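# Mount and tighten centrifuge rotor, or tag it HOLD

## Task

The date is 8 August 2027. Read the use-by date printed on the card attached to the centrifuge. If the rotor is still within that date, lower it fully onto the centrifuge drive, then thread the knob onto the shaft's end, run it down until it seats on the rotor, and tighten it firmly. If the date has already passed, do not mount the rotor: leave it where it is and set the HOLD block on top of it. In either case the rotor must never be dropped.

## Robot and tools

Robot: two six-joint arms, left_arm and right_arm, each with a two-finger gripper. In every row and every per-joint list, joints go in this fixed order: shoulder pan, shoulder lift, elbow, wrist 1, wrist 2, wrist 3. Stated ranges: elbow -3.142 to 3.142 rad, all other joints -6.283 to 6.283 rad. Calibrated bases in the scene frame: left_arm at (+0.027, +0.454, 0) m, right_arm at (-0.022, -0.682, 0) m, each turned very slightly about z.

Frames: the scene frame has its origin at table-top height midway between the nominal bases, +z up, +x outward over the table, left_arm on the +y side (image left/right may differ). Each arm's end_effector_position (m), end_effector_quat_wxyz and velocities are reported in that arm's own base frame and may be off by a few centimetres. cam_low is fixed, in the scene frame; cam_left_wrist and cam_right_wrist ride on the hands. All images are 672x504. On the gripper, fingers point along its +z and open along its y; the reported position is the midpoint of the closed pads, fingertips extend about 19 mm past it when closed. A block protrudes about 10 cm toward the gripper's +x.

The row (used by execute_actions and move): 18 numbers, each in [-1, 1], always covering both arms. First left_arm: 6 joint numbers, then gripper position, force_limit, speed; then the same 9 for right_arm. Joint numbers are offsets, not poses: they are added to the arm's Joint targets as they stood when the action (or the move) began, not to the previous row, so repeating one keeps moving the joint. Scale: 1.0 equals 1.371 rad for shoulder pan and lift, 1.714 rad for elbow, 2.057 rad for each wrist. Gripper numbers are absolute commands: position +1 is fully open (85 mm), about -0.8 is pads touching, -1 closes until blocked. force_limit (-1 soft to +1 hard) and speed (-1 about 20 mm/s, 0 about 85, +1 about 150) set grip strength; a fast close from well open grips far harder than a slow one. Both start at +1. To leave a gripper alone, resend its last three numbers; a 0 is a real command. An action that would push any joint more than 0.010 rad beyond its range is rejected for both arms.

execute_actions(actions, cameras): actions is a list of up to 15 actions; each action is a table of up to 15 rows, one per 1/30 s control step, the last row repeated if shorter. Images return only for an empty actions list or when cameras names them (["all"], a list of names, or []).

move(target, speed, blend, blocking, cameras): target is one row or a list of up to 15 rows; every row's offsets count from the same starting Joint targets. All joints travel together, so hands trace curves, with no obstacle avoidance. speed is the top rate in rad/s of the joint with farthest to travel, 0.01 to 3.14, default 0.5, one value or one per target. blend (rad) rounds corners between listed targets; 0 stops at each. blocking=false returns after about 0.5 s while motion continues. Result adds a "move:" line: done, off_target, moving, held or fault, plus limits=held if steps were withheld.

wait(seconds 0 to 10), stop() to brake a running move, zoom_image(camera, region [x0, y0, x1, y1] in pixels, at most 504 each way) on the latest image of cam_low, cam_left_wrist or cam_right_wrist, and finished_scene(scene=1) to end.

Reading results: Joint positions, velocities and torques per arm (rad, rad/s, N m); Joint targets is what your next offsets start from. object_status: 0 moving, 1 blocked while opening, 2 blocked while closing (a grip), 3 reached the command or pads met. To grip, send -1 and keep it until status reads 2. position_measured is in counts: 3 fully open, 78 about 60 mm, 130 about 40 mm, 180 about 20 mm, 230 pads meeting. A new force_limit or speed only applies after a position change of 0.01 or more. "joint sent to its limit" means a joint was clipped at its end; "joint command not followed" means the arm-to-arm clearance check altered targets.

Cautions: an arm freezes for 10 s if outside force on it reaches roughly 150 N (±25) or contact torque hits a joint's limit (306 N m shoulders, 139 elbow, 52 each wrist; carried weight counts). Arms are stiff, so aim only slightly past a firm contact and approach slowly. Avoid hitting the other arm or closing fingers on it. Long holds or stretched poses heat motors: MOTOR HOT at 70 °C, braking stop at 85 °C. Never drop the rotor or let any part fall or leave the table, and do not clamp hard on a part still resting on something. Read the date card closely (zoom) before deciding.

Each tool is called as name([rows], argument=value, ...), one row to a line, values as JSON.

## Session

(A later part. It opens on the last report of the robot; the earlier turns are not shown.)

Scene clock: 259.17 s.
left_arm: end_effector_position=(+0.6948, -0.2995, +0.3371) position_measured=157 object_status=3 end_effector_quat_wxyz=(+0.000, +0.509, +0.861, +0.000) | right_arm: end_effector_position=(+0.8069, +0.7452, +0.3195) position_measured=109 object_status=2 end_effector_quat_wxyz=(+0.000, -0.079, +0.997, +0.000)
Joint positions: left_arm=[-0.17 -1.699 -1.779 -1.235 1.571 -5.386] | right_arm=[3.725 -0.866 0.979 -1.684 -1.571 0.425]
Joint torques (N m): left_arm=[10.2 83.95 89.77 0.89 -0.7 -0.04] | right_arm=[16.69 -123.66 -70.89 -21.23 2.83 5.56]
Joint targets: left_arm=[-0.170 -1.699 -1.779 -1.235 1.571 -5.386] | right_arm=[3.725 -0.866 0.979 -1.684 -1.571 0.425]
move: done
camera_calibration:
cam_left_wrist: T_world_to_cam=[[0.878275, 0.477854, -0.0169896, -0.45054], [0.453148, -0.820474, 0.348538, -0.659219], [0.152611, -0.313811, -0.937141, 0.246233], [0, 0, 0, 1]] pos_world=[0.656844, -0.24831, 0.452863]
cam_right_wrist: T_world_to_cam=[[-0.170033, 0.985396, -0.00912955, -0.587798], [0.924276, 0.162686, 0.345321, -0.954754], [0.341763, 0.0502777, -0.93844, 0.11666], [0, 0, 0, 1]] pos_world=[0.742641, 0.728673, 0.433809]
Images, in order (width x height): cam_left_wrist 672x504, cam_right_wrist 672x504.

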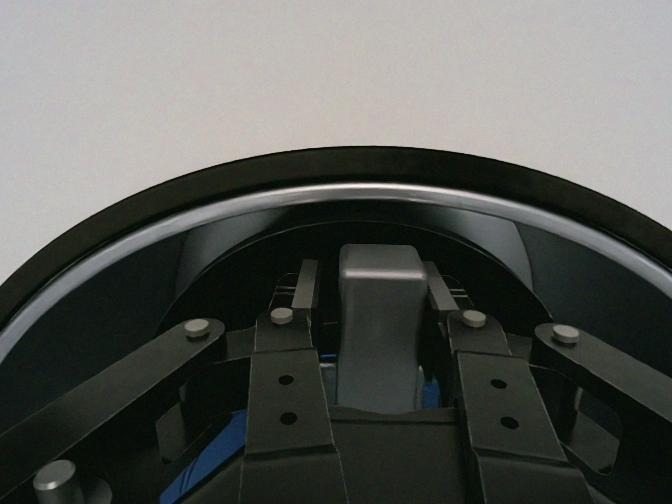

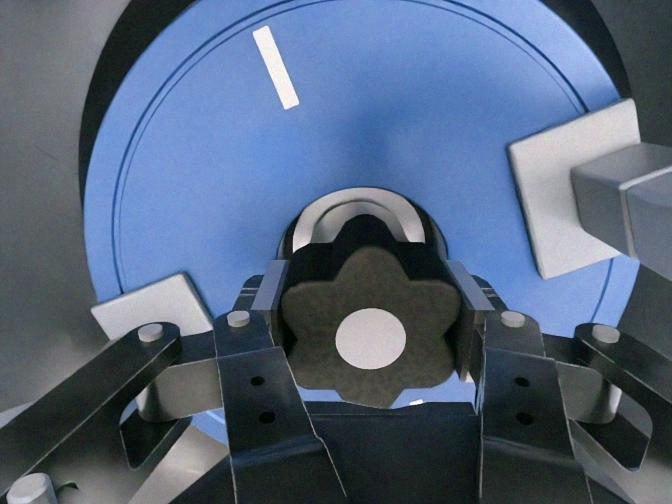

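execute_actions([
  [[0,0,0,0,0,0,-0.22,-0.4,-0.9,0,0,0,0,0,0,0.6,-1,-0.6]],
], cameras=["cam_left_wrist","cam_right_wrist"])

zoom_image(camera="cam_right_wrist", region=[200, 120, 540, 440])

Scene clock: 260.53 s.
left_arm: end_effector_position=(+0.6948, -0.2995, +0.3371) position_measured=157 object_status=3 end_effector_quat_wxyz=(+0.000, +0.509, +0.861, +0.000) | right_arm: end_effector_position=(+0.8068, +0.7453, +0.3196) position_measured=53 object_status=0 end_effector_quat_wxyz=(+0.000, -0.079, +0.997, +0.000)
Joint positions: left_arm=[-0.17 -1.699 -1.779 -1.235 1.571 -5.386] | right_arm=[3.725 -0.866 0.979 -1.684 -1.571 0.425]
Joint torques (N m): left_arm=[9.88 86.42 88.29 1.35 -0.45 -0.39] | right_arm=[-10.59 -77.68 -31.98 -1.37 -1.47 -0.95]
Joint targets: left_arm=[-0.170 -1.699 -1.779 -1.235 1.571 -5.386] | right_arm=[3.725 -0.866 0.979 -1.684 -1.571 0.425]
Step readings (joint positions of left_arm | right_arm):
0: [-0.170 -1.699 -1.779 -1.235 1.571 -5.386] | [3.725 -0.866 0.979 -1.684 -1.571 0.425]
1: [-0.170 -1.699 -1.779 -1.235 1.571 -5.386] | [3.725 -0.866 0.979 -1.684 -1.571 0.425]
2: [-0.170 -1.699 -1.779 -1.235 1.571 -5.386] | [3.725 -0.866 0.979 -1.684 -1.571 0.425]
4: [-0.170 -1.699 -1.779 -1.235 1.571 -5.386] | [3.725 -0.866 0.978 -1.684 -1.571 0.425]
8: [-0.170 -1.699 -1.779 -1.235 1.571 -5.386] | [3.725 -0.866 0.978 -1.684 -1.571 0.425]
15: [-0.170 -1.699 -1.779 -1.235 1.571 -5.386] | [3.725 -0.866 0.979 -1.684 -1.571 0.425]
camera_calibration:
cam_left_wrist: T_world_to_cam=[[0.878275, 0.477854, -0.0169896, -0.45054], [0.453148, -0.820474, 0.348538, -0.659219], [0.152611, -0.313811, -0.937141, 0.246233], [0, 0, 0, 1]] pos_world=[0.656844, -0.24831, 0.452863]
cam_right_wrist: T_world_to_cam=[[-0.169942, 0.985412, -0.00909438, -0.588007], [0.924293, 0.162589, 0.345322, -0.954655], [0.341764, 0.0502789, -0.93844, 0.116782], [0, 0, 0, 1]] pos_world=[0.742542, 0.728773, 0.433909]
Images, in order (width x height): cam_left_wrist 672x504, cam_right_wrist 672x504.

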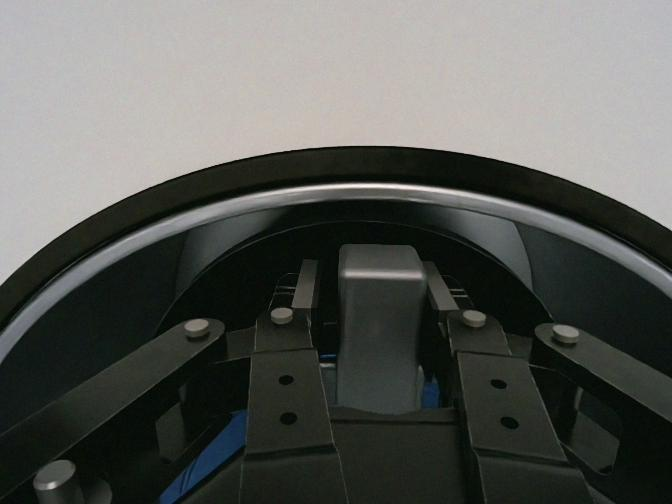

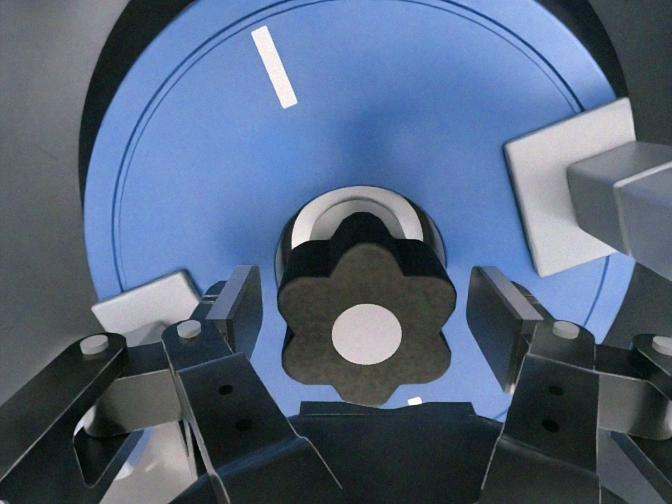

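Scaled by 1.482.

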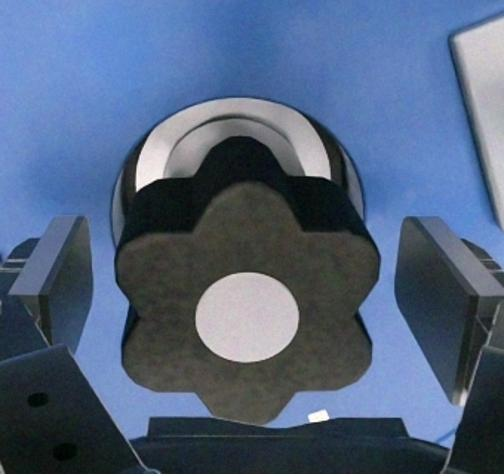

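execute_actions([
  [[0,0,0,0,0,0,-0.22,-0.4,-0.9,0,0,0,0,0,-0.68,0.6,-1,-0.6]],
  [[0,0,0,0,0,0,-0.22,-0.4,-0.9,0,0,0,0,0,-0.68,0.6,-1,-0.6]],
  [[0,0,0,0,0,0,-0.22,-0.4,-0.9,0,0,0,0,0,-0.676359,0.6,-1,-0.6]],
], cameras=["cam_left_wrist","cam_right_wrist"])

zoom_image(camera="cam_right_wrist", region=[200, 120, 540, 440])

Scene clock: 262.97 s.
left_arm: end_effector_position=(+0.6948, -0.2995, +0.3371) position_measured=157 object_status=3 end_effector_quat_wxyz=(+0.000, +0.509, +0.861, +0.000) | right_arm: end_effector_position=(+0.8069, +0.7452, +0.3196) position_measured=53 object_status=3 end_effector_quat_wxyz=(+0.000, +0.824, +0.567, +0.000)
Joint positions: left_arm=[-0.17 -1.699 -1.779 -1.235 1.571 -5.386] | right_arm=[3.725 -0.866 0.979 -1.684 -1.571 -3.764]
Joint torques (N m): left_arm=[11.01 88 85.68 1.68 -0.07 -0.57] | right_arm=[-14.19 -77.72 -33.7 -2.95 -2.79 -5.16]
Joint targets: left_arm=[-0.170 -1.699 -1.779 -1.235 1.571 -5.386] | right_arm=[3.725 -0.866 0.979 -1.684 -1.571 -3.764]
Step readings (joint positions of left_arm | right_arm):
0: [-0.170 -1.699 -1.779 -1.235 1.571 -5.386] | [3.725 -0.866 0.979 -1.684 -1.571 0.425]
1: [-0.170 -1.699 -1.779 -1.235 1.571 -5.386] | [3.725 -0.866 0.979 -1.684 -1.571 0.422]
2: [-0.170 -1.699 -1.779 -1.235 1.571 -5.386] | [3.725 -0.866 0.979 -1.684 -1.571 0.392]
4: [-0.170 -1.699 -1.779 -1.235 1.571 -5.386] | [3.725 -0.866 0.979 -1.684 -1.571 0.274]
8: [-0.170 -1.699 -1.779 -1.235 1.571 -5.386] | [3.725 -0.866 0.979 -1.684 -1.571 -0.090]
15: [-0.170 -1.699 -1.779 -1.235 1.571 -5.386] | [3.725 -0.866 0.979 -1.684 -1.571 -0.784]
16: [-0.170 -1.699 -1.779 -1.235 1.571 -5.386] | [3.725 -0.866 0.979 -1.684 -1.571 -0.842]
17: [-0.170 -1.699 -1.779 -1.235 1.571 -5.386] | [3.725 -0.866 0.979 -1.684 -1.571 -0.924]
19: [-0.170 -1.699 -1.779 -1.235 1.571 -5.386] | [3.725 -0.866 0.979 -1.684 -1.571 -1.088]
23: [-0.170 -1.699 -1.779 -1.235 1.571 -5.386] | [3.725 -0.866 0.979 -1.684 -1.571 -1.487]
30: [-0.170 -1.699 -1.779 -1.235 1.571 -5.386] | [3.725 -0.866 0.979 -1.684 -1.571 -2.188]
31: [-0.170 -1.699 -1.779 -1.235 1.571 -5.386] | [3.725 -0.866 0.979 -1.684 -1.571 -2.245]
32: [-0.170 -1.699 -1.779 -1.235 1.571 -5.386] | [3.725 -0.866 0.979 -1.684 -1.571 -2.312]
34: [-0.170 -1.699 -1.779 -1.235 1.571 -5.386] | [3.725 -0.866 0.979 -1.684 -1.571 -2.475]
38: [-0.170 -1.699 -1.779 -1.235 1.571 -5.386] | [3.725 -0.866 0.979 -1.684 -1.571 -2.873]
45: [-0.170 -1.699 -1.779 -1.235 1.571 -5.386] | [3.725 -0.866 0.979 -1.684 -1.571 -3.576]
camera_calibration:
cam_left_wrist: T_world_to_cam=[[0.878275, 0.477854, -0.0169896, -0.45054], [0.453148, -0.820474, 0.348538, -0.659219], [0.152611, -0.313811, -0.937141, 0.246233], [0, 0, 0, 1]] pos_world=[0.656844, -0.24831, 0.452863]
cam_right_wrist: T_world_to_cam=[[0.938423, -0.345359, -0.00942187, -0.490402], [-0.321116, -0.88196, 0.345008, 0.828649], [-0.127462, -0.320738, -0.938552, 0.77185], [0, 0, 0, 1]] pos_world=[0.824678, 0.809033, 0.43391]
Images, in order (width x height): cam_left_wrist 672x504, cam_right_wrist 672x504.

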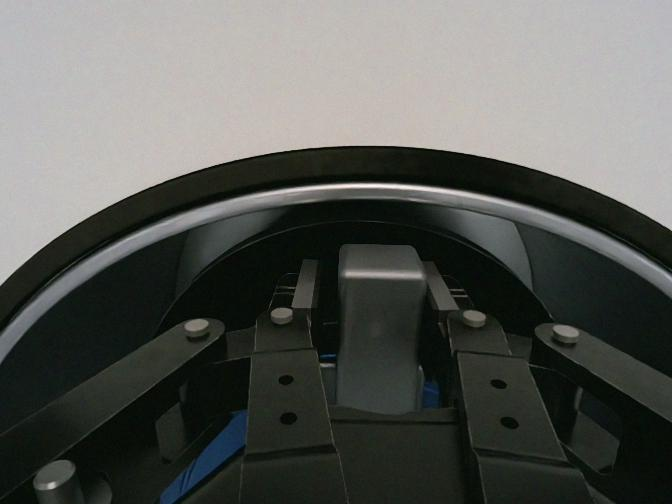

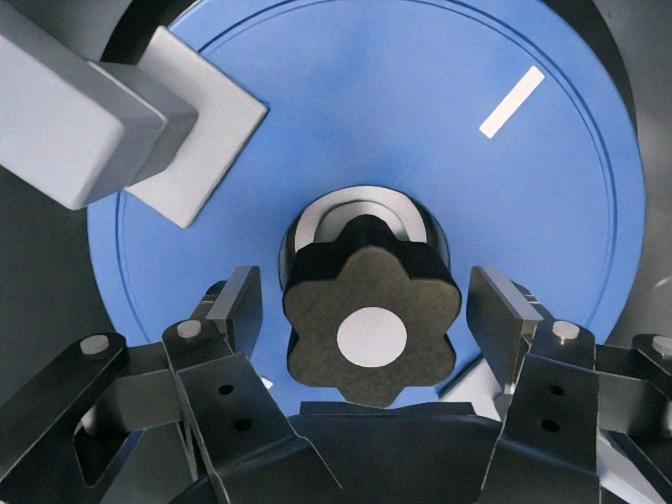

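Scaled by 1.482.

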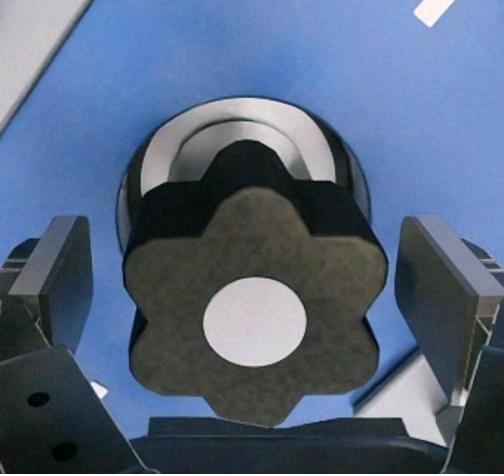

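execute_actions([
  [[0,0,0,0,0,0,-0.22,-0.4,-0.9,0,0,0,0,0,0,-1,-1,-1]],
  [[0,0,0,0,0,0,-0.22,-0.4,-0.9,0,0,0,0,0,0,-1,-1,-1]],
  [[0,0,0,0,0,0,-0.22,-0.4,-0.9,0,0.000053,0.00027,-0.00026,0,0.5,-1,-1,-1]],
  [[0,0,0,0,0,0,-0.22,-0.4,-0.9,0,0.000053,0.00027,-0.00026,0,0.5,-1,-1,-1]],
  [[0,0,0,0,0,0,-0.22,-0.4,-0.9,0,0.000053,0.00027,-0.00026,0,0.5,-1,-1,-1]],
  [[0,0,0,0,0,0,-0.22,-0.4,-0.9,0,0,0,0,0,0.536359,-1,-1,-1]],
], cameras=["cam_left_wrist","cam_right_wrist"])

zoom_image(camera="cam_right_wrist", region=[200, 120, 540, 440])

Scene clock: 268.20 s.
left_arm: end_effector_position=(+0.6948, -0.2995, +0.3371) position_measured=157 object_status=3 end_effector_quat_wxyz=(+0.000, +0.509, +0.861, +0.000) | right_arm: end_effector_position=(+0.8068, +0.7453, +0.3184) position_measured=107 object_status=2 end_effector_quat_wxyz=(+0.000, -0.079, +0.997, +0.000)
Joint positions: left_arm=[-0.17 -1.699 -1.779 -1.235 1.571 -5.386] | right_arm=[3.725 -0.866 0.98 -1.685 -1.571 0.425]
Joint torques (N m): left_arm=[2.72 86.61 84.58 2.4 0.46 -1.04] | right_arm=[-2.5 -96.88 -60.56 -29.04 1.15 5.59]
Joint targets: left_arm=[-0.170 -1.699 -1.779 -1.235 1.571 -5.386] | right_arm=[3.725 -0.866 0.980 -1.685 -1.571 0.425]
Step readings (joint positions of left_arm | right_arm):
0: [-0.170 -1.699 -1.779 -1.235 1.571 -5.386] | [3.725 -0.866 0.979 -1.684 -1.571 -3.764]
1: [-0.170 -1.699 -1.779 -1.235 1.571 -5.386] | [3.725 -0.866 0.979 -1.684 -1.571 -3.764]
2: [-0.170 -1.699 -1.779 -1.235 1.571 -5.386] | [3.725 -0.866 0.979 -1.684 -1.571 -3.764]
4: [-0.170 -1.699 -1.779 -1.235 1.571 -5.386] | [3.725 -0.866 0.979 -1.684 -1.571 -3.764]
8: [-0.170 -1.699 -1.779 -1.235 1.571 -5.386] | [3.725 -0.866 0.979 -1.684 -1.571 -3.764]
15: [-0.170 -1.699 -1.779 -1.235 1.571 -5.386] | [3.725 -0.866 0.979 -1.684 -1.571 -3.764]
16: [-0.170 -1.699 -1.779 -1.235 1.571 -5.386] | [3.725 -0.866 0.979 -1.684 -1.571 -3.764]
17: [-0.170 -1.699 -1.779 -1.235 1.571 -5.386] | [3.725 -0.866 0.979 -1.684 -1.571 -3.764]
19: [-0.170 -1.699 -1.779 -1.235 1.571 -5.386] | [3.725 -0.866 0.979 -1.684 -1.571 -3.764]
23: [-0.170 -1.699 -1.779 -1.235 1.571 -5.386] | [3.725 -0.866 0.979 -1.684 -1.571 -3.764]
30: [-0.170 -1.699 -1.779 -1.235 1.571 -5.386] | [3.725 -0.866 0.979 -1.684 -1.571 -3.764]
31: [-0.170 -1.699 -1.779 -1.235 1.571 -5.386] | [3.725 -0.866 0.979 -1.684 -1.571 -3.762]
32: [-0.170 -1.699 -1.779 -1.235 1.571 -5.386] | [3.725 -0.866 0.979 -1.684 -1.571 -3.733]
34: [-0.170 -1.699 -1.779 -1.235 1.571 -5.386] | [3.725 -0.866 0.979 -1.684 -1.571 -3.598]
38: [-0.170 -1.699 -1.779 -1.235 1.571 -5.386] | [3.725 -0.866 0.979 -1.684 -1.571 -3.253]
45: [-0.170 -1.699 -1.779 -1.235 1.571 -5.386] | [3.725 -0.866 0.979 -1.684 -1.571 -2.788]
46: [-0.170 -1.699 -1.779 -1.235 1.571 -5.386] | [3.725 -0.866 0.979 -1.684 -1.571 -2.765]
47: [-0.170 -1.699 -1.779 -1.235 1.571 -5.386] | [3.725 -0.866 0.979 -1.684 -1.571 -2.723]
49: [-0.170 -1.699 -1.779 -1.235 1.571 -5.386] | [3.725 -0.866 0.979 -1.684 -1.571 -2.591]
53: [-0.170 -1.699 -1.779 -1.235 1.571 -5.386] | [3.725 -0.866 0.980 -1.685 -1.571 -2.216]
60: [-0.170 -1.699 -1.779 -1.235 1.571 -5.386] | [3.725 -0.866 0.980 -1.685 -1.571 -1.757]
61: [-0.170 -1.699 -1.779 -1.235 1.571 -5.386] | [3.725 -0.866 0.980 -1.685 -1.571 -1.740]
62: [-0.170 -1.699 -1.779 -1.235 1.571 -5.386] | [3.725 -0.866 0.980 -1.685 -1.571 -1.701]
64: [-0.170 -1.699 -1.779 -1.235 1.571 -5.386] | [3.725 -0.866 0.980 -1.685 -1.571 -1.553]
68: [-0.170 -1.699 -1.779 -1.235 1.571 -5.386] | [3.725 -0.866 0.980 -1.685 -1.571 -1.200]
75: [-0.170 -1.699 -1.779 -1.235 1.571 -5.386] | [3.725 -0.866 0.980 -1.685 -1.571 -0.731]
76: [-0.170 -1.699 -1.779 -1.235 1.571 -5.386] | [3.725 -0.866 0.980 -1.685 -1.571 -0.708]
77: [-0.170 -1.699 -1.779 -1.235 1.571 -5.386] | [3.725 -0.866 0.980 -1.685 -1.571 -0.666]
79: [-0.170 -1.699 -1.779 -1.235 1.571 -5.386] | [3.725 -0.866 0.980 -1.685 -1.571 -0.534]
83: [-0.170 -1.699 -1.779 -1.235 1.571 -5.386] | [3.725 -0.866 0.980 -1.685 -1.571 -0.159]
90: [-0.170 -1.699 -1.779 -1.235 1.571 -5.386] | [3.725 -0.866 0.980 -1.685 -1.570 0.360]
camera_calibration:
cam_left_wrist: T_world_to_cam=[[0.878275, 0.477854, -0.0169896, -0.45054], [0.453148, -0.820474, 0.348538, -0.659219], [0.152611, -0.313811, -0.937141, 0.246233], [0, 0, 0, 1]] pos_world=[0.656844, -0.24831, 0.452863]
cam_right_wrist: T_world_to_cam=[[-0.170221, 0.985363, -0.009183, -0.587735], [0.924286, 0.162887, 0.345199, -0.954399], [0.341642, 0.0502725, -0.938485, 0.115771], [0, 0, 0, 1]] pos_world=[0.742541, 0.728772, 0.43271]
Images, in order (width x height): cam_left_wrist 672x504, cam_right_wrist 672x504.

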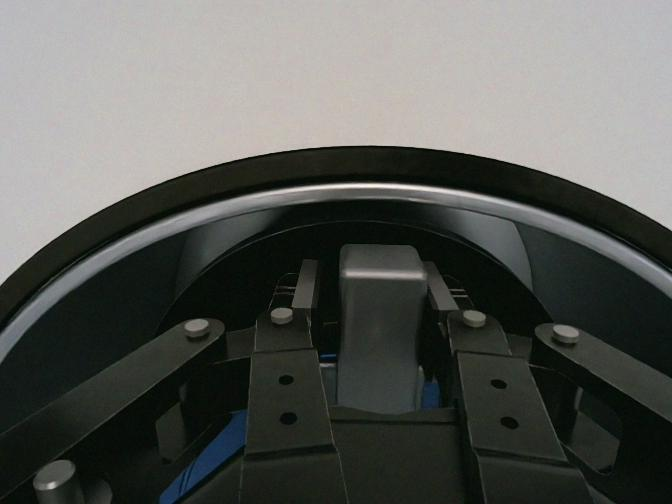

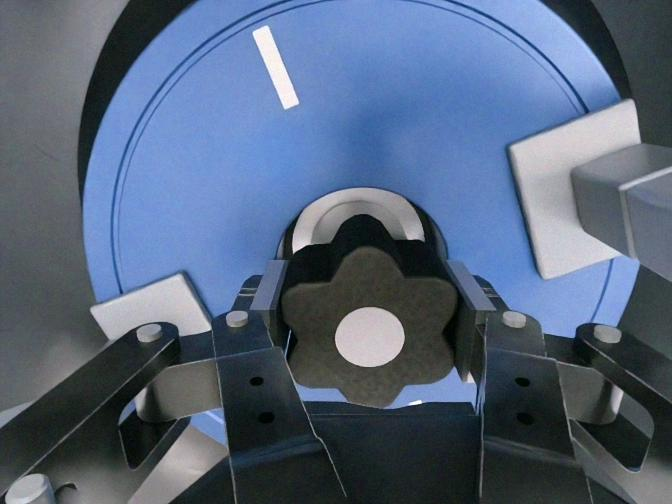

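Scaled by 1.482.

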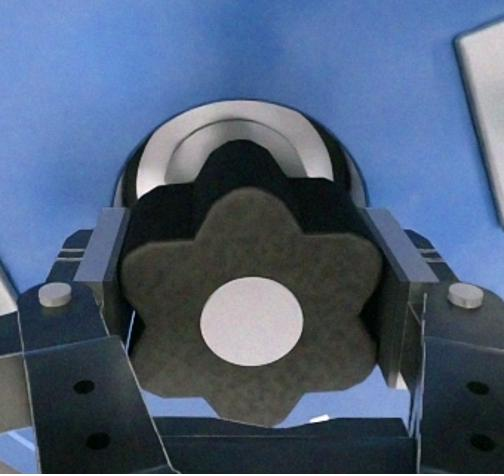

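execute_actions([
  [[0,0,0,0,0,0,-0.22,-0.4,-0.9,0,0,0,0,0,0,0.6,-1,-0.6]],
  [[0,0,0,0,0,0,-0.22,-0.4,-0.9,-0.000635,-0.000624,0.001673,-0.000979,0,-0.68,0.6,-1,-0.6]],
  [[0,0,0,0,0,0,-0.22,-0.4,-0.9,0,0,0,0,0,-0.68,0.6,-1,-0.6]],
  [[0,0,0,0,0,0,-0.22,-0.4,-0.9,0,0,0,0,0,-0.676782,0.6,-1,-0.6]],
], cameras=["cam_right_wrist"])

zoom_image(camera="cam_right_wrist", region=[200, 120, 540, 440])

Scene clock: 272.70 s.
left_arm: end_effector_position=(+0.6948, -0.2995, +0.3371) position_measured=157 object_status=3 end_effector_quat_wxyz=(+0.000, +0.509, +0.861, +0.000) | right_arm: end_effector_position=(+0.8071, +0.7442, +0.3178) position_measured=53 object_status=3 end_effector_quat_wxyz=(+0.000, +0.824, +0.567, +0.000)
Joint positions: left_arm=[-0.17 -1.699 -1.779 -1.235 1.571 -5.386] | right_arm=[3.724 -0.867 0.983 -1.687 -1.571 -3.765]
Joint torques (N m): left_arm=[-3.47 89.35 82.21 3.45 0.81 -2.34] | right_arm=[-15.15 -99.92 -33.75 -10.79 0.9 -4.81]
Joint targets: left_arm=[-0.170 -1.699 -1.779 -1.235 1.571 -5.386] | right_arm=[3.724 -0.867 0.983 -1.687 -1.571 -3.765]
Step readings (joint positions of left_arm | right_arm):
0: [-0.170 -1.699 -1.779 -1.235 1.571 -5.386] | [3.725 -0.866 0.980 -1.685 -1.571 0.425]
1: [-0.170 -1.699 -1.779 -1.235 1.571 -5.386] | [3.725 -0.866 0.980 -1.685 -1.571 0.425]
2: [-0.170 -1.699 -1.779 -1.235 1.571 -5.386] | [3.725 -0.866 0.980 -1.685 -1.571 0.425]
4: [-0.170 -1.699 -1.779 -1.235 1.571 -5.386] | [3.725 -0.866 0.979 -1.686 -1.571 0.425]
8: [-0.170 -1.699 -1.779 -1.235 1.571 -5.386] | [3.725 -0.866 0.979 -1.686 -1.571 0.425]
15: [-0.170 -1.699 -1.779 -1.235 1.571 -5.386] | [3.725 -0.866 0.980 -1.685 -1.571 0.425]
16: [-0.170 -1.699 -1.779 -1.235 1.571 -5.386] | [3.725 -0.866 0.980 -1.685 -1.571 0.421]
17: [-0.170 -1.699 -1.779 -1.235 1.571 -5.386] | [3.725 -0.866 0.980 -1.685 -1.571 0.388]
19: [-0.170 -1.699 -1.779 -1.235 1.571 -5.386] | [3.725 -0.866 0.981 -1.685 -1.571 0.268]
23: [-0.170 -1.699 -1.779 -1.235 1.571 -5.386] | [3.724 -0.866 0.982 -1.687 -1.571 -0.098]
30: [-0.170 -1.699 -1.779 -1.235 1.571 -5.386] | [3.724 -0.867 0.983 -1.687 -1.571 -0.790]
31: [-0.170 -1.699 -1.779 -1.235 1.571 -5.386] | [3.724 -0.867 0.983 -1.687 -1.571 -0.846]
32: [-0.170 -1.699 -1.779 -1.235 1.571 -5.386] | [3.724 -0.867 0.983 -1.687 -1.571 -0.912]
34: [-0.170 -1.699 -1.779 -1.235 1.571 -5.386] | [3.724 -0.867 0.983 -1.687 -1.571 -1.096]
38: [-0.170 -1.699 -1.779 -1.235 1.571 -5.386] | [3.724 -0.867 0.983 -1.687 -1.571 -1.471]
45: [-0.170 -1.699 -1.779 -1.235 1.571 -5.386] | [3.724 -0.867 0.983 -1.687 -1.571 -2.177]
46: [-0.170 -1.699 -1.779 -1.235 1.571 -5.386] | [3.724 -0.867 0.983 -1.687 -1.571 -2.250]
47: [-0.170 -1.699 -1.779 -1.235 1.571 -5.386] | [3.724 -0.867 0.983 -1.687 -1.571 -2.319]
49: [-0.170 -1.699 -1.779 -1.235 1.571 -5.386] | [3.724 -0.867 0.983 -1.687 -1.571 -2.483]
53: [-0.170 -1.699 -1.779 -1.235 1.571 -5.386] | [3.724 -0.867 0.983 -1.687 -1.571 -2.882]
60: [-0.170 -1.699 -1.779 -1.235 1.571 -5.386] | [3.724 -0.867 0.983 -1.687 -1.571 -3.582]
camera_calibration:
cam_right_wrist: T_world_to_cam=[[0.938423, -0.345359, -0.00942187, -0.490952], [-0.321116, -0.88196, 0.345008, 0.828453], [-0.127462, -0.320738, -0.938552, 0.769865], [0, 0, 0, 1]] pos_world=[0.824878, 0.808033, 0.43211]
Images, in order (width x height): cam_right_wrist 672x504.

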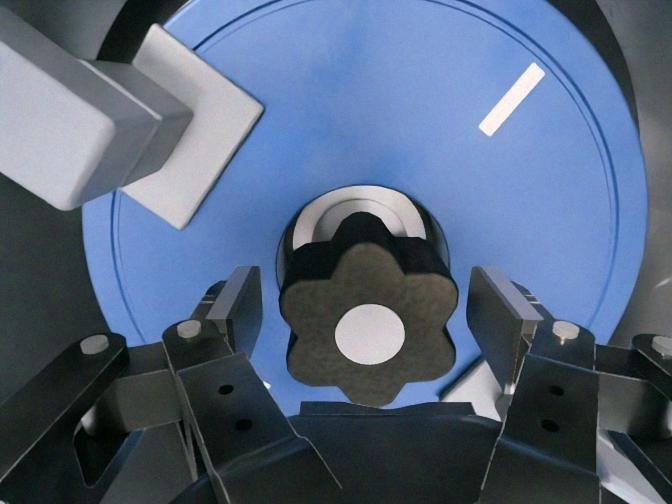

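Scaled by 1.482.

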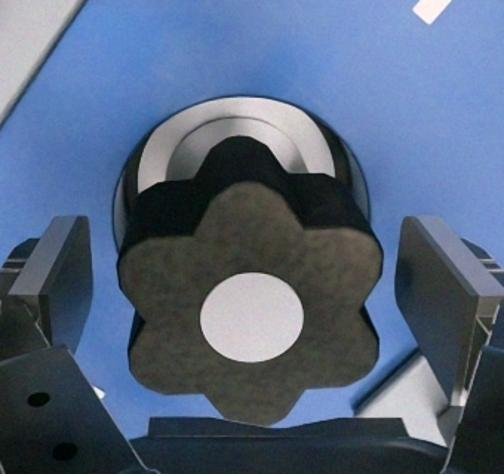

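execute_actions([
  [[0,0,0,0,0,0,-0.22,-0.4,-0.9,0,0,0,0,0,0,-1,-1,-1]],
  [[0,0,0,0,0,0,-0.22,-0.4,-0.9,0,0,0,0,0,0,-1,-1,-1]],
  [[0,0,0,0,0,0,-0.22,-0.4,-0.9,0,0.000064,0.000323,-0.000312,0,0.5,-1,-1,-1]],
  [[0,0,0,0,0,0,-0.22,-0.4,-0.9,0,0.000064,0.000323,-0.000312,0,0.518179,-1,-1,-1]],
], cameras=["cam_left_wrist","cam_right_wrist"])

zoom_image(camera="cam_right_wrist", region=[200, 120, 540, 440])

Scene clock: 275.67 s.
left_arm: end_effector_position=(+0.6948, -0.2995, +0.3371) position_measured=157 object_status=3 end_effector_quat_wxyz=(+0.000, +0.509, +0.861, +0.000) | right_arm: end_effector_position=(+0.8071, +0.7442, +0.3170) position_measured=106 object_status=2 end_effector_quat_wxyz=(+0.000, +0.903, -0.430, +0.000)
Joint positions: left_arm=[-0.17 -1.699 -1.779 -1.235 1.571 -5.386] | right_arm=[3.724 -0.866 0.984 -1.689 -1.571 -1.671]
Joint torques (N m): left_arm=[-5.9 89.44 81.14 3.25 1.38 -2.64] | right_arm=[-13.14 -84.9 -33.26 -10.27 -0.8 4.36]
Joint targets: left_arm=[-0.170 -1.699 -1.779 -1.235 1.571 -5.386] | right_arm=[3.724 -0.866 0.984 -1.689 -1.571 -1.670]
Step readings (joint positions of left_arm | right_arm):
0: [-0.170 -1.699 -1.779 -1.235 1.571 -5.386] | [3.724 -0.867 0.983 -1.687 -1.571 -3.765]
1: [-0.170 -1.699 -1.779 -1.235 1.571 -5.386] | [3.724 -0.867 0.983 -1.687 -1.571 -3.765]
2: [-0.170 -1.699 -1.779 -1.235 1.571 -5.386] | [3.724 -0.867 0.983 -1.687 -1.571 -3.765]
4: [-0.170 -1.699 -1.779 -1.235 1.571 -5.386] | [3.724 -0.867 0.983 -1.687 -1.571 -3.765]
8: [-0.170 -1.699 -1.779 -1.235 1.571 -5.386] | [3.724 -0.867 0.983 -1.687 -1.571 -3.765]
15: [-0.170 -1.699 -1.779 -1.235 1.571 -5.386] | [3.724 -0.867 0.983 -1.687 -1.571 -3.765]
16: [-0.170 -1.699 -1.779 -1.235 1.571 -5.386] | [3.724 -0.867 0.983 -1.687 -1.571 -3.765]
17: [-0.170 -1.699 -1.779 -1.235 1.571 -5.386] | [3.724 -0.867 0.983 -1.687 -1.571 -3.765]
19: [-0.170 -1.699 -1.779 -1.235 1.571 -5.386] | [3.724 -0.867 0.983 -1.687 -1.571 -3.765]
23: [-0.170 -1.699 -1.779 -1.235 1.571 -5.386] | [3.724 -0.867 0.983 -1.687 -1.571 -3.765]
30: [-0.170 -1.699 -1.779 -1.235 1.571 -5.386] | [3.724 -0.867 0.983 -1.687 -1.571 -3.765]
31: [-0.170 -1.699 -1.779 -1.235 1.571 -5.386] | [3.724 -0.867 0.983 -1.687 -1.571 -3.764]
32: [-0.170 -1.699 -1.779 -1.235 1.571 -5.386] | [3.724 -0.867 0.983 -1.687 -1.571 -3.727]
34: [-0.170 -1.699 -1.779 -1.235 1.571 -5.386] | [3.724 -0.867 0.983 -1.687 -1.571 -3.605]
38: [-0.170 -1.699 -1.779 -1.235 1.571 -5.386] | [3.724 -0.867 0.983 -1.688 -1.571 -3.238]
45: [-0.170 -1.699 -1.779 -1.235 1.571 -5.386] | [3.724 -0.867 0.983 -1.688 -1.571 -2.786]
46: [-0.170 -1.699 -1.779 -1.235 1.571 -5.386] | [3.724 -0.867 0.983 -1.688 -1.571 -2.768]
47: [-0.170 -1.699 -1.779 -1.235 1.571 -5.386] | [3.724 -0.867 0.983 -1.688 -1.571 -2.728]
49: [-0.170 -1.699 -1.779 -1.235 1.571 -5.386] | [3.724 -0.866 0.984 -1.688 -1.571 -2.598]
53: [-0.170 -1.699 -1.779 -1.235 1.571 -5.386] | [3.724 -0.866 0.984 -1.688 -1.571 -2.225]
60: [-0.170 -1.699 -1.779 -1.235 1.571 -5.386] | [3.724 -0.866 0.984 -1.689 -1.571 -1.729]
camera_calibration:
cam_left_wrist: T_world_to_cam=[[0.878275, 0.477854, -0.0169896, -0.45054], [0.453148, -0.820474, 0.348538, -0.659219], [0.152611, -0.313811, -0.937141, 0.246233], [0, 0, 0, 1]] pos_world=[0.656844, -0.24831, 0.452863]
cam_right_wrist: T_world_to_cam=[[-0.768178, -0.640166, -0.00952198, 1.1058], [-0.603315, 0.718819, 0.345413, -0.134897], [-0.214277, 0.271083, -0.938402, 0.398639], [0, 0, 0, 1]] pos_world=[0.853482, 0.696796, 0.431208]
Images, in order (width x height): cam_left_wrist 672x504, cam_right_wrist 672x504.

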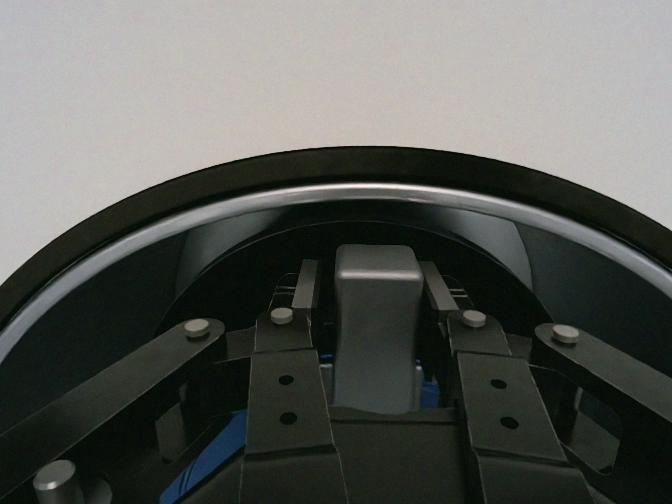

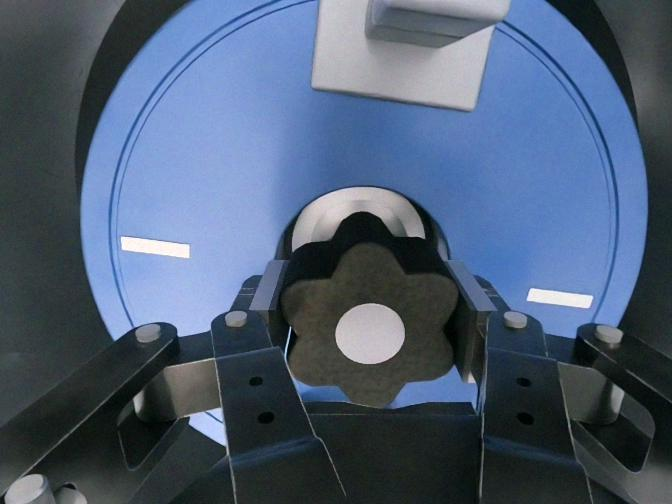

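Scaled by 1.482.

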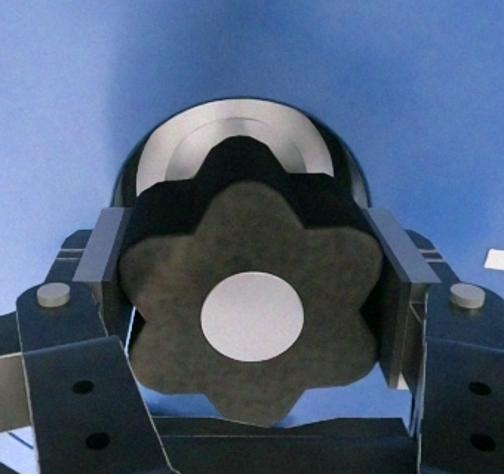

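execute_actions([
  [[0,0,0,0,0,0,-0.22,-0.4,-0.9,0,0.000064,0.000323,-0.000312,0,0.5,-1,-1,-1]],
  [[0,0,0,0,0,0,-0.22,-0.4,-0.9,0,0.000064,0.000323,-0.000312,0,0.518179,-1,-1,-1]],
], cameras=["cam_left_wrist","cam_right_wrist"])

zoom_image(camera="cam_right_wrist", region=[200, 120, 540, 440])

Scene clock: 277.80 s.
left_arm: end_effector_position=(+0.7156, -0.2923, +0.3370) position_measured=157 object_status=3 end_effector_quat_wxyz=(+0.019, +0.505, +0.863, +0.015) | right_arm: end_effector_position=(+0.8071, +0.7442, +0.3162) position_measured=106 object_status=2 end_effector_quat_wxyz=(+0.000, -0.079, +0.997, +0.000)
Joint positions: left_arm=[-0.161 -1.709 -1.777 -1.178 1.585 -5.386] | right_arm=[3.724 -0.866 0.985 -1.69 -1.571 0.424]
Joint torques (N m): left_arm=[1.21 82.3 76.64 2.94 1.08 0.21] | right_arm=[-12.83 -66.25 -26.12 -3.33 1.69 10.5]
Joint targets: left_arm=[-0.161 -1.710 -1.777 -1.178 1.585 -5.386] | right_arm=[3.724 -0.866 0.985 -1.690 -1.571 0.424]
Tool commands: left_gripper/position=-0.223529 left_gripper/force_limit=-0.396078 left_gripper/speed=-0.898039 right_gripper/position=-1.0 right_gripper/force_limit=-1.0 right_gripper/speed=-1.0
FORCE FAULT: contact force on the left arm reached its limit, and that arm stopped. The contact can be on any part of that arm, not only on its tool. That arm is still stopped at the end of this call. That arm stays stopped for about 9 more seconds. Until then a move that you send moves the other arm only, and its call returns only when the move has ended. Once the stop has ended, the next robot result says so. If the stop ends while you think or write, that arm runs what you send next, counted from new Joint targets: where its joints stand when the stop ends. While its stop runs, that arm takes no new command, but its gripper still runs the gripper command that each later call begins with. Until it ends, the stop uses up actions while you think or wait. An arm that is not stopped still takes commands.
Step readings (joint positions of left_arm | right_arm):
0: [-0.170 -1.699 -1.779 -1.235 1.571 -5.386] | [3.724 -0.866 0.984 -1.689 -1.571 -1.670]
1: [-0.170 -1.699 -1.779 -1.235 1.571 -5.386] | [3.724 -0.866 0.984 -1.689 -1.571 -1.667]
2: [-0.170 -1.699 -1.779 -1.235 1.571 -5.386] | [3.724 -0.866 0.984 -1.689 -1.571 -1.635]
4: [-0.170 -1.699 -1.779 -1.235 1.571 -5.386] | [3.724 -0.866 0.984 -1.689 -1.571 -1.516]
8: [-0.170 -1.699 -1.779 -1.235 1.571 -5.386] | [3.724 -0.866 0.984 -1.689 -1.571 -1.151]
15: [-0.170 -1.699 -1.779 -1.235 1.571 -5.386] | [3.724 -0.866 0.985 -1.689 -1.571 -0.693]
16: [-0.170 -1.699 -1.779 -1.235 1.571 -5.386] | [3.724 -0.866 0.985 -1.689 -1.571 -0.676]
17: [-0.170 -1.699 -1.779 -1.235 1.571 -5.386] | [3.724 -0.866 0.985 -1.689 -1.571 -0.638]
19: [-0.170 -1.699 -1.779 -1.234 1.571 -5.386] | [3.724 -0.866 0.985 -1.689 -1.571 -0.491]
23: [-0.169 -1.700 -1.778 -1.229 1.573 -5.386] | [3.724 -0.866 0.985 -1.690 -1.571 -0.140]
30: [-0.165 -1.705 -1.777 -1.200 1.582 -5.386] | [3.724 -0.866 0.985 -1.690 -1.571 0.369]
camera_calibration:
cam_left_wrist: T_world_to_cam=[[0.873667, 0.485664, 0.028924, -0.482105], [0.443092, -0.818819, 0.364974, -0.660535], [0.200938, -0.30605, -0.930568, 0.210758], [0, 0, 0, 1]] pos_world=[0.671528, -0.242215, 0.451147]
cam_right_wrist: T_world_to_cam=[[-0.169846, 0.985429, -0.00907507, -0.586996], [0.924278, 0.162487, 0.34541, -0.953532], [0.341852, 0.0502785, -0.938408, 0.113465], [0, 0, 0, 1]] pos_world=[0.742842, 0.727674, 0.430509]
Images, in order (width x height): cam_left_wrist 672x504, cam_right_wrist 672x504.

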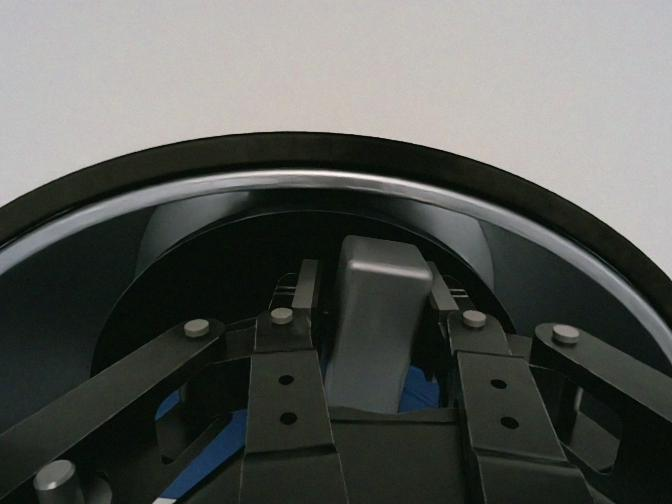

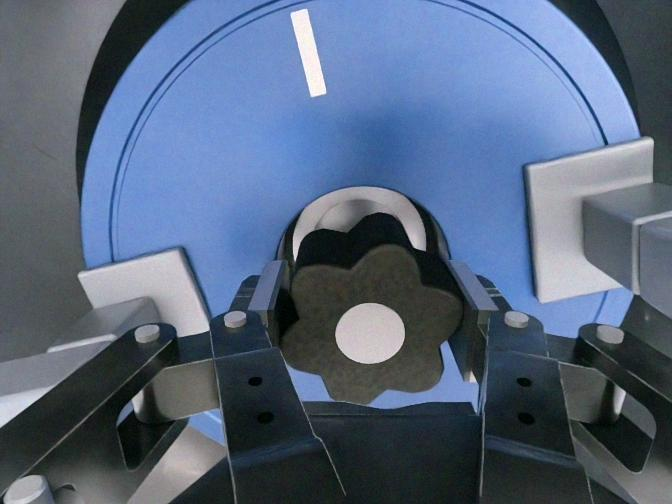

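Scaled by 1.482.

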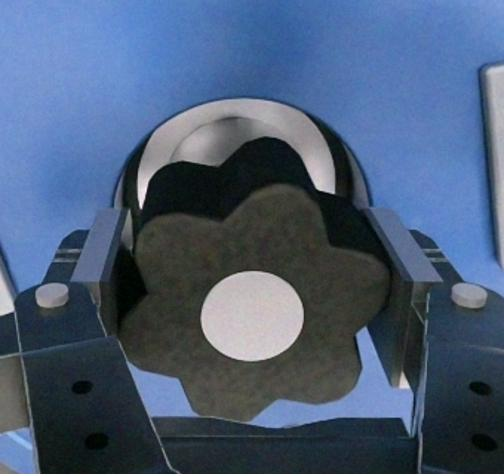

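execute_actions([
  [[0,0,0,0,0,0,-0.22,-0.4,-0.9,0,0,0,0,0,0,0.6,-1,-0.6]],
], cameras=["cam_left_wrist","cam_right_wrist","cam_low"])

zoom_image(camera="cam_right_wrist", region=[200, 120, 540, 440])

Scene clock: 279.17 s.
left_arm: end_effector_position=(+0.7156, -0.2923, +0.3370) position_measured=157 object_status=3 end_effector_quat_wxyz=(+0.019, +0.505, +0.863, +0.015) | right_arm: end_effector_position=(+0.8071, +0.7442, +0.3161) position_measured=53 object_status=0 end_effector_quat_wxyz=(+0.000, -0.079, +0.997, +0.000)
Joint positions: left_arm=[-0.161 -1.71 -1.777 -1.178 1.585 -5.386] | right_arm=[3.724 -0.866 0.985 -1.69 -1.571 0.424]
Joint torques (N m): left_arm=[1.23 80.79 76.33 2.85 0.77 -0.19] | right_arm=[-12.17 -98.72 -50.12 -1.98 -3.04 -4.69]
Joint targets: left_arm=[-0.161 -1.710 -1.777 -1.178 1.585 -5.386] | right_arm=[3.724 -0.866 0.985 -1.690 -1.571 0.424]
Tool commands: left_gripper/position=-0.223529 left_gripper/force_limit=-0.396078 left_gripper/speed=-0.898039 right_gripper/position=+0.6 right_gripper/force_limit=-1.0 right_gripper/speed=-0.6
FORCE FAULT, CONTINUED: the left arm was still stopped when this call began, by the force fault that an earlier result reported. Since the last result the stop counts as 1 of the actions that you can send in this scene. That arm ran no command of this call. That arm is still stopped at the end of this call. That arm stays stopped for about 8 more seconds. If the stop ends while you think or write, that arm runs what you send next, counted from new Joint targets: where its joints stand when the stop ends. While its stop runs, that arm takes no new command, but its gripper still runs the gripper command that each later call begins with.
Step readings (joint positions of left_arm | right_arm):
0: [-0.161 -1.710 -1.777 -1.178 1.585 -5.386] | [3.724 -0.866 0.985 -1.690 -1.571 0.424]
1: [-0.161 -1.710 -1.777 -1.178 1.585 -5.386] | [3.724 -0.866 0.985 -1.690 -1.571 0.424]
2: [-0.161 -1.710 -1.777 -1.178 1.585 -5.386] | [3.724 -0.866 0.985 -1.690 -1.571 0.424]
4: [-0.161 -1.710 -1.777 -1.178 1.585 -5.386] | [3.724 -0.866 0.985 -1.690 -1.571 0.424]
8: [-0.161 -1.710 -1.777 -1.178 1.585 -5.386] | [3.724 -0.866 0.985 -1.690 -1.571 0.424]
15: [-0.161 -1.710 -1.777 -1.178 1.585 -5.386] | [3.724 -0.866 0.985 -1.690 -1.571 0.424]
camera_calibration:
cam_left_wrist: T_world_to_cam=[[0.873627, 0.485731, 0.0289871, -0.482178], [0.443126, -0.818781, 0.365017, -0.660613], [0.201034, -0.306044, -0.93055, 0.210666], [0, 0, 0, 1]] pos_world=[0.671628, -0.242215, 0.451147]
cam_right_wrist: T_world_to_cam=[[-0.169851, 0.985428, -0.00905792, -0.586999], [0.924322, 0.162493, 0.34529, -0.953483], [0.341731, 0.0502756, -0.938452, 0.113483], [0, 0, 0, 1]] pos_world=[0.742842, 0.727674, 0.43041]

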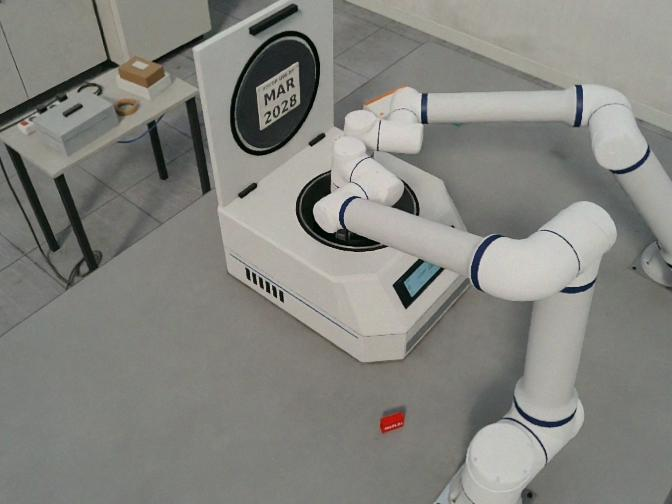

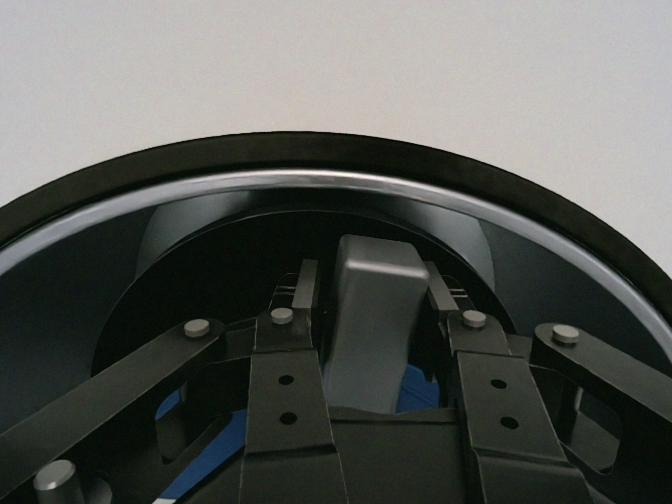

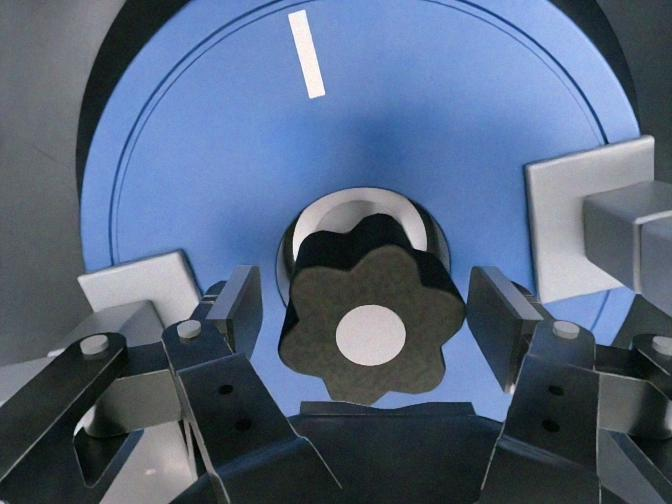

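Scaled by 1.482.

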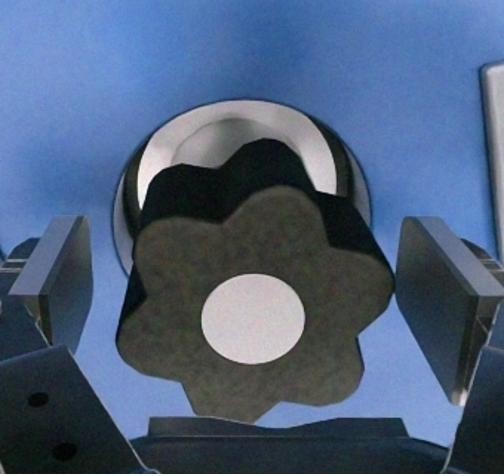

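zoom_image(camera="cam_right_wrist", region=[270, 170, 450, 290])

Scaled by 2.800.

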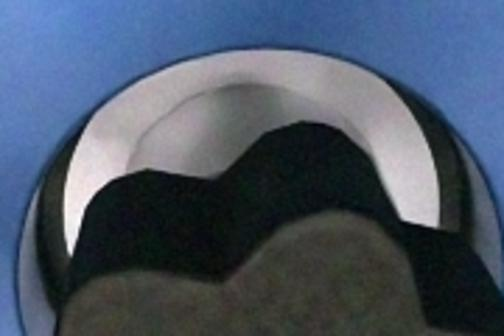

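move(target=[0,0,0,0,0,0,-0.22,-0.4,-0.9,0,0,0,0,0,-0.9206,0.6,-1,-0.6], speed=1.5, cameras=["cam_right_wrist"])

zoom_image(camera="cam_right_wrist", region=[200, 120, 540, 440])

Scene clock: 283.40 s.
left_arm: end_effector_position=(+0.7156, -0.2923, +0.3370) position_measured=157 object_status=3 end_effector_quat_wxyz=(+0.019, +0.505, +0.863, +0.015) | right_arm: end_effector_position=(+0.8071, +0.7442, +0.3162) position_measured=53 object_status=3 end_effector_quat_wxyz=(+0.000, +0.855, -0.518, +0.000)
Joint positions: left_arm=[-0.161 -1.71 -1.777 -1.178 1.585 -5.386] | right_arm=[3.724 -0.866 0.985 -1.69 -1.571 -1.47]
Joint torques (N m): left_arm=[3.21 80.64 75.54 2.3 1.14 0.1] | right_arm=[-11.56 -98.88 -50.05 -1.95 -2.97 -4.57]
Joint targets: left_arm=[-0.161 -1.710 -1.777 -1.178 1.585 -5.386] | right_arm=[3.724 -0.866 0.985 -1.690 -1.571 -1.470]
Tool commands: left_gripper/position=-0.223529 left_gripper/force_limit=-0.396078 left_gripper/speed=-0.898039 right_gripper/position=+0.6 right_gripper/force_limit=-1.0 right_gripper/speed=-0.6
FORCE FAULT, CONTINUED: the left arm was still stopped when this call began, by the force fault that an earlier result reported. Since the last result the stop counts as 4 of the actions that you can send in this scene. That arm ran no command of this call. That arm is still stopped at the end of this call. That arm stays stopped for about 3 more seconds. If the stop ends while you think or write, that arm runs what you send next, counted from new Joint targets: where its joints stand when the stop ends. While its stop runs, that arm takes no new command, but its gripper still runs the gripper command that each later call begins with.
move: done (right_arm), not run (left_arm; its earlier fault stop)
camera_calibration:
cam_right_wrist: T_world_to_cam=[[-0.880577, -0.473808, -0.00950791, 1.0727], [-0.447545, 0.824833, 0.345477, -0.339315], [-0.155847, 0.308474, -0.938379, 0.322986], [0, 0, 0, 1]] pos_world=[0.843074, 0.6885, 0.430508]
Images, in order (width x height): cam_right_wrist 672x504.

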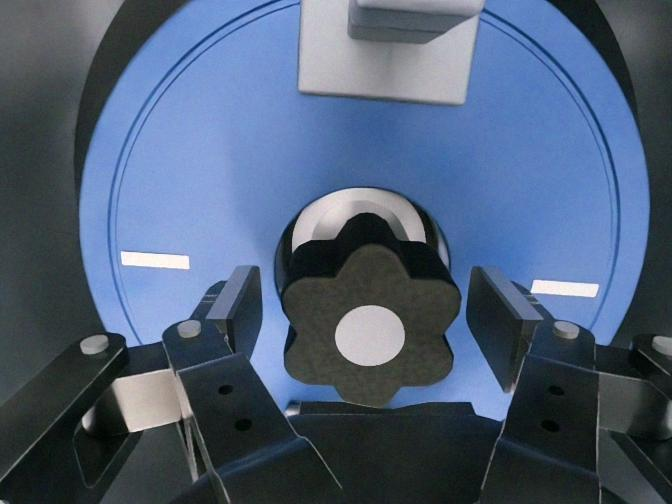

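Scaled by 1.482.

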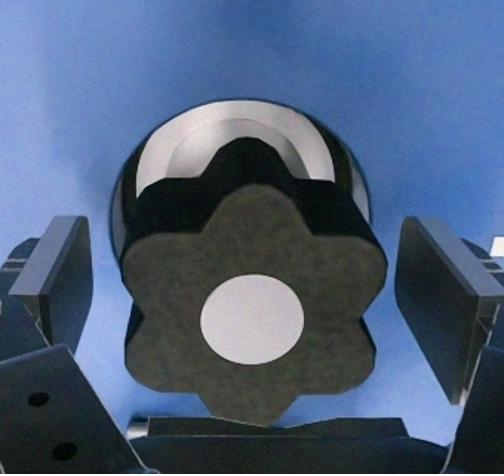

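wait(seconds=3, cameras=["cam_left_wrist"])

Scene clock: 286.77 s.
left_arm: end_effector_position=(+0.7156, -0.2923, +0.3370) position_measured=157 object_status=3 end_effector_quat_wxyz=(+0.019, +0.505, +0.863, +0.015) | right_arm: end_effector_position=(+0.8071, +0.7442, +0.3162) position_measured=53 object_status=3 end_effector_quat_wxyz=(+0.000, +0.855, -0.518, +0.000)
Joint positions: left_arm=[-0.161 -1.71 -1.777 -1.178 1.585 -5.386] | right_arm=[3.724 -0.866 0.985 -1.69 -1.571 -1.47]
Joint torques (N m): left_arm=[0.27 82.16 75.93 2.47 0.8 0.12] | right_arm=[-9.01 -100.06 -50.29 -2.37 -2.74 -4.82]
Joint targets: left_arm=[-0.161 -1.710 -1.777 -1.178 1.585 -5.386] | right_arm=[3.724 -0.866 0.985 -1.690 -1.571 -1.470]
Tool commands: left_gripper/position=-0.223529 left_gripper/force_limit=-0.396078 left_gripper/speed=-0.898039 right_gripper/position=+0.6 right_gripper/force_limit=-1.0 right_gripper/speed=-0.6
FORCE FAULT, CONTINUED: the left arm's stop, for the force fault that an earlier result reported, is over. The rest of the stop counts as 7 of the actions that you can send in this scene. That arm's target is now where it stood when the stop ended, not its last command. That arm accepts commands again.
wait: 3.00 s; at rest from the start
camera_calibration:
cam_left_wrist: T_world_to_cam=[[0.873627, 0.485731, 0.0289871, -0.482178], [0.443126, -0.818781, 0.365017, -0.660613], [0.201034, -0.306044, -0.93055, 0.210666], [0, 0, 0, 1]] pos_world=[0.671628, -0.242215, 0.451147]
Images, in order (width x height): cam_left_wrist 672x504.

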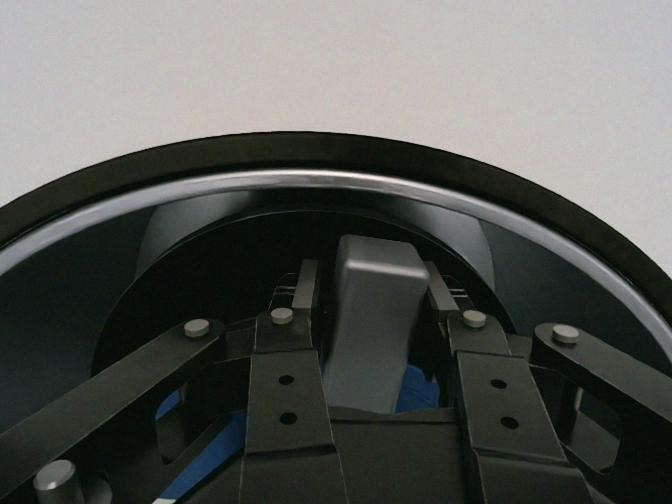

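move([
  [0,0,0,0,0,0,0.2,-0.3,-0.6,0,0,0,0,0,0,0.6,-1,-0.6],
  [0.004349,-0.008128,0.014328,-0.02956,-0.006905,0.073921,0.2,-0.3,-0.6,0,0,0,0,0,0,0.6,-1,-0.6],
], speed=[0.2,0.15], cameras=["cam_left_wrist"])

Scene clock: 289.87 s.
left_arm: end_effector_position=(+0.7131, -0.2913, +0.3373) position_measured=104 object_status=3 end_effector_quat_wxyz=(+0.000, +0.566, +0.824, +0.000) | right_arm: end_effector_position=(+0.8071, +0.7442, +0.3162) position_measured=53 object_status=3 end_effector_quat_wxyz=(+0.000, +0.855, -0.518, +0.000)
Joint positions: left_arm=[-0.155 -1.721 -1.753 -1.239 1.571 -5.234] | right_arm=[3.724 -0.866 0.985 -1.69 -1.571 -1.47]
Joint torques (N m): left_arm=[15.62 67.76 90.52 0.3 -2.17 4.09] | right_arm=[-8.14 -99.63 -50.04 -2.34 -2.3 -4.57]
Joint targets: left_arm=[-0.155 -1.721 -1.753 -1.239 1.571 -5.234] | right_arm=[3.724 -0.866 0.985 -1.690 -1.571 -1.470]
move: done
camera_calibration:
cam_left_wrist: T_world_to_cam=[[0.935409, 0.353157, -0.0170223, -0.547535], [0.336651, -0.874908, 0.348141, -0.593527], [0.108056, -0.331385, -0.937288, 0.272971], [0, 0, 0, 1]] pos_world=[0.682484, -0.235457, 0.453163]
Images, in order (width x height): cam_left_wrist 672x504.

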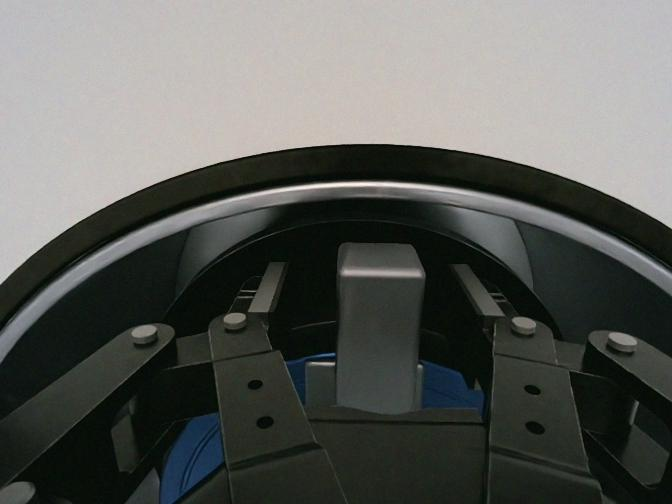

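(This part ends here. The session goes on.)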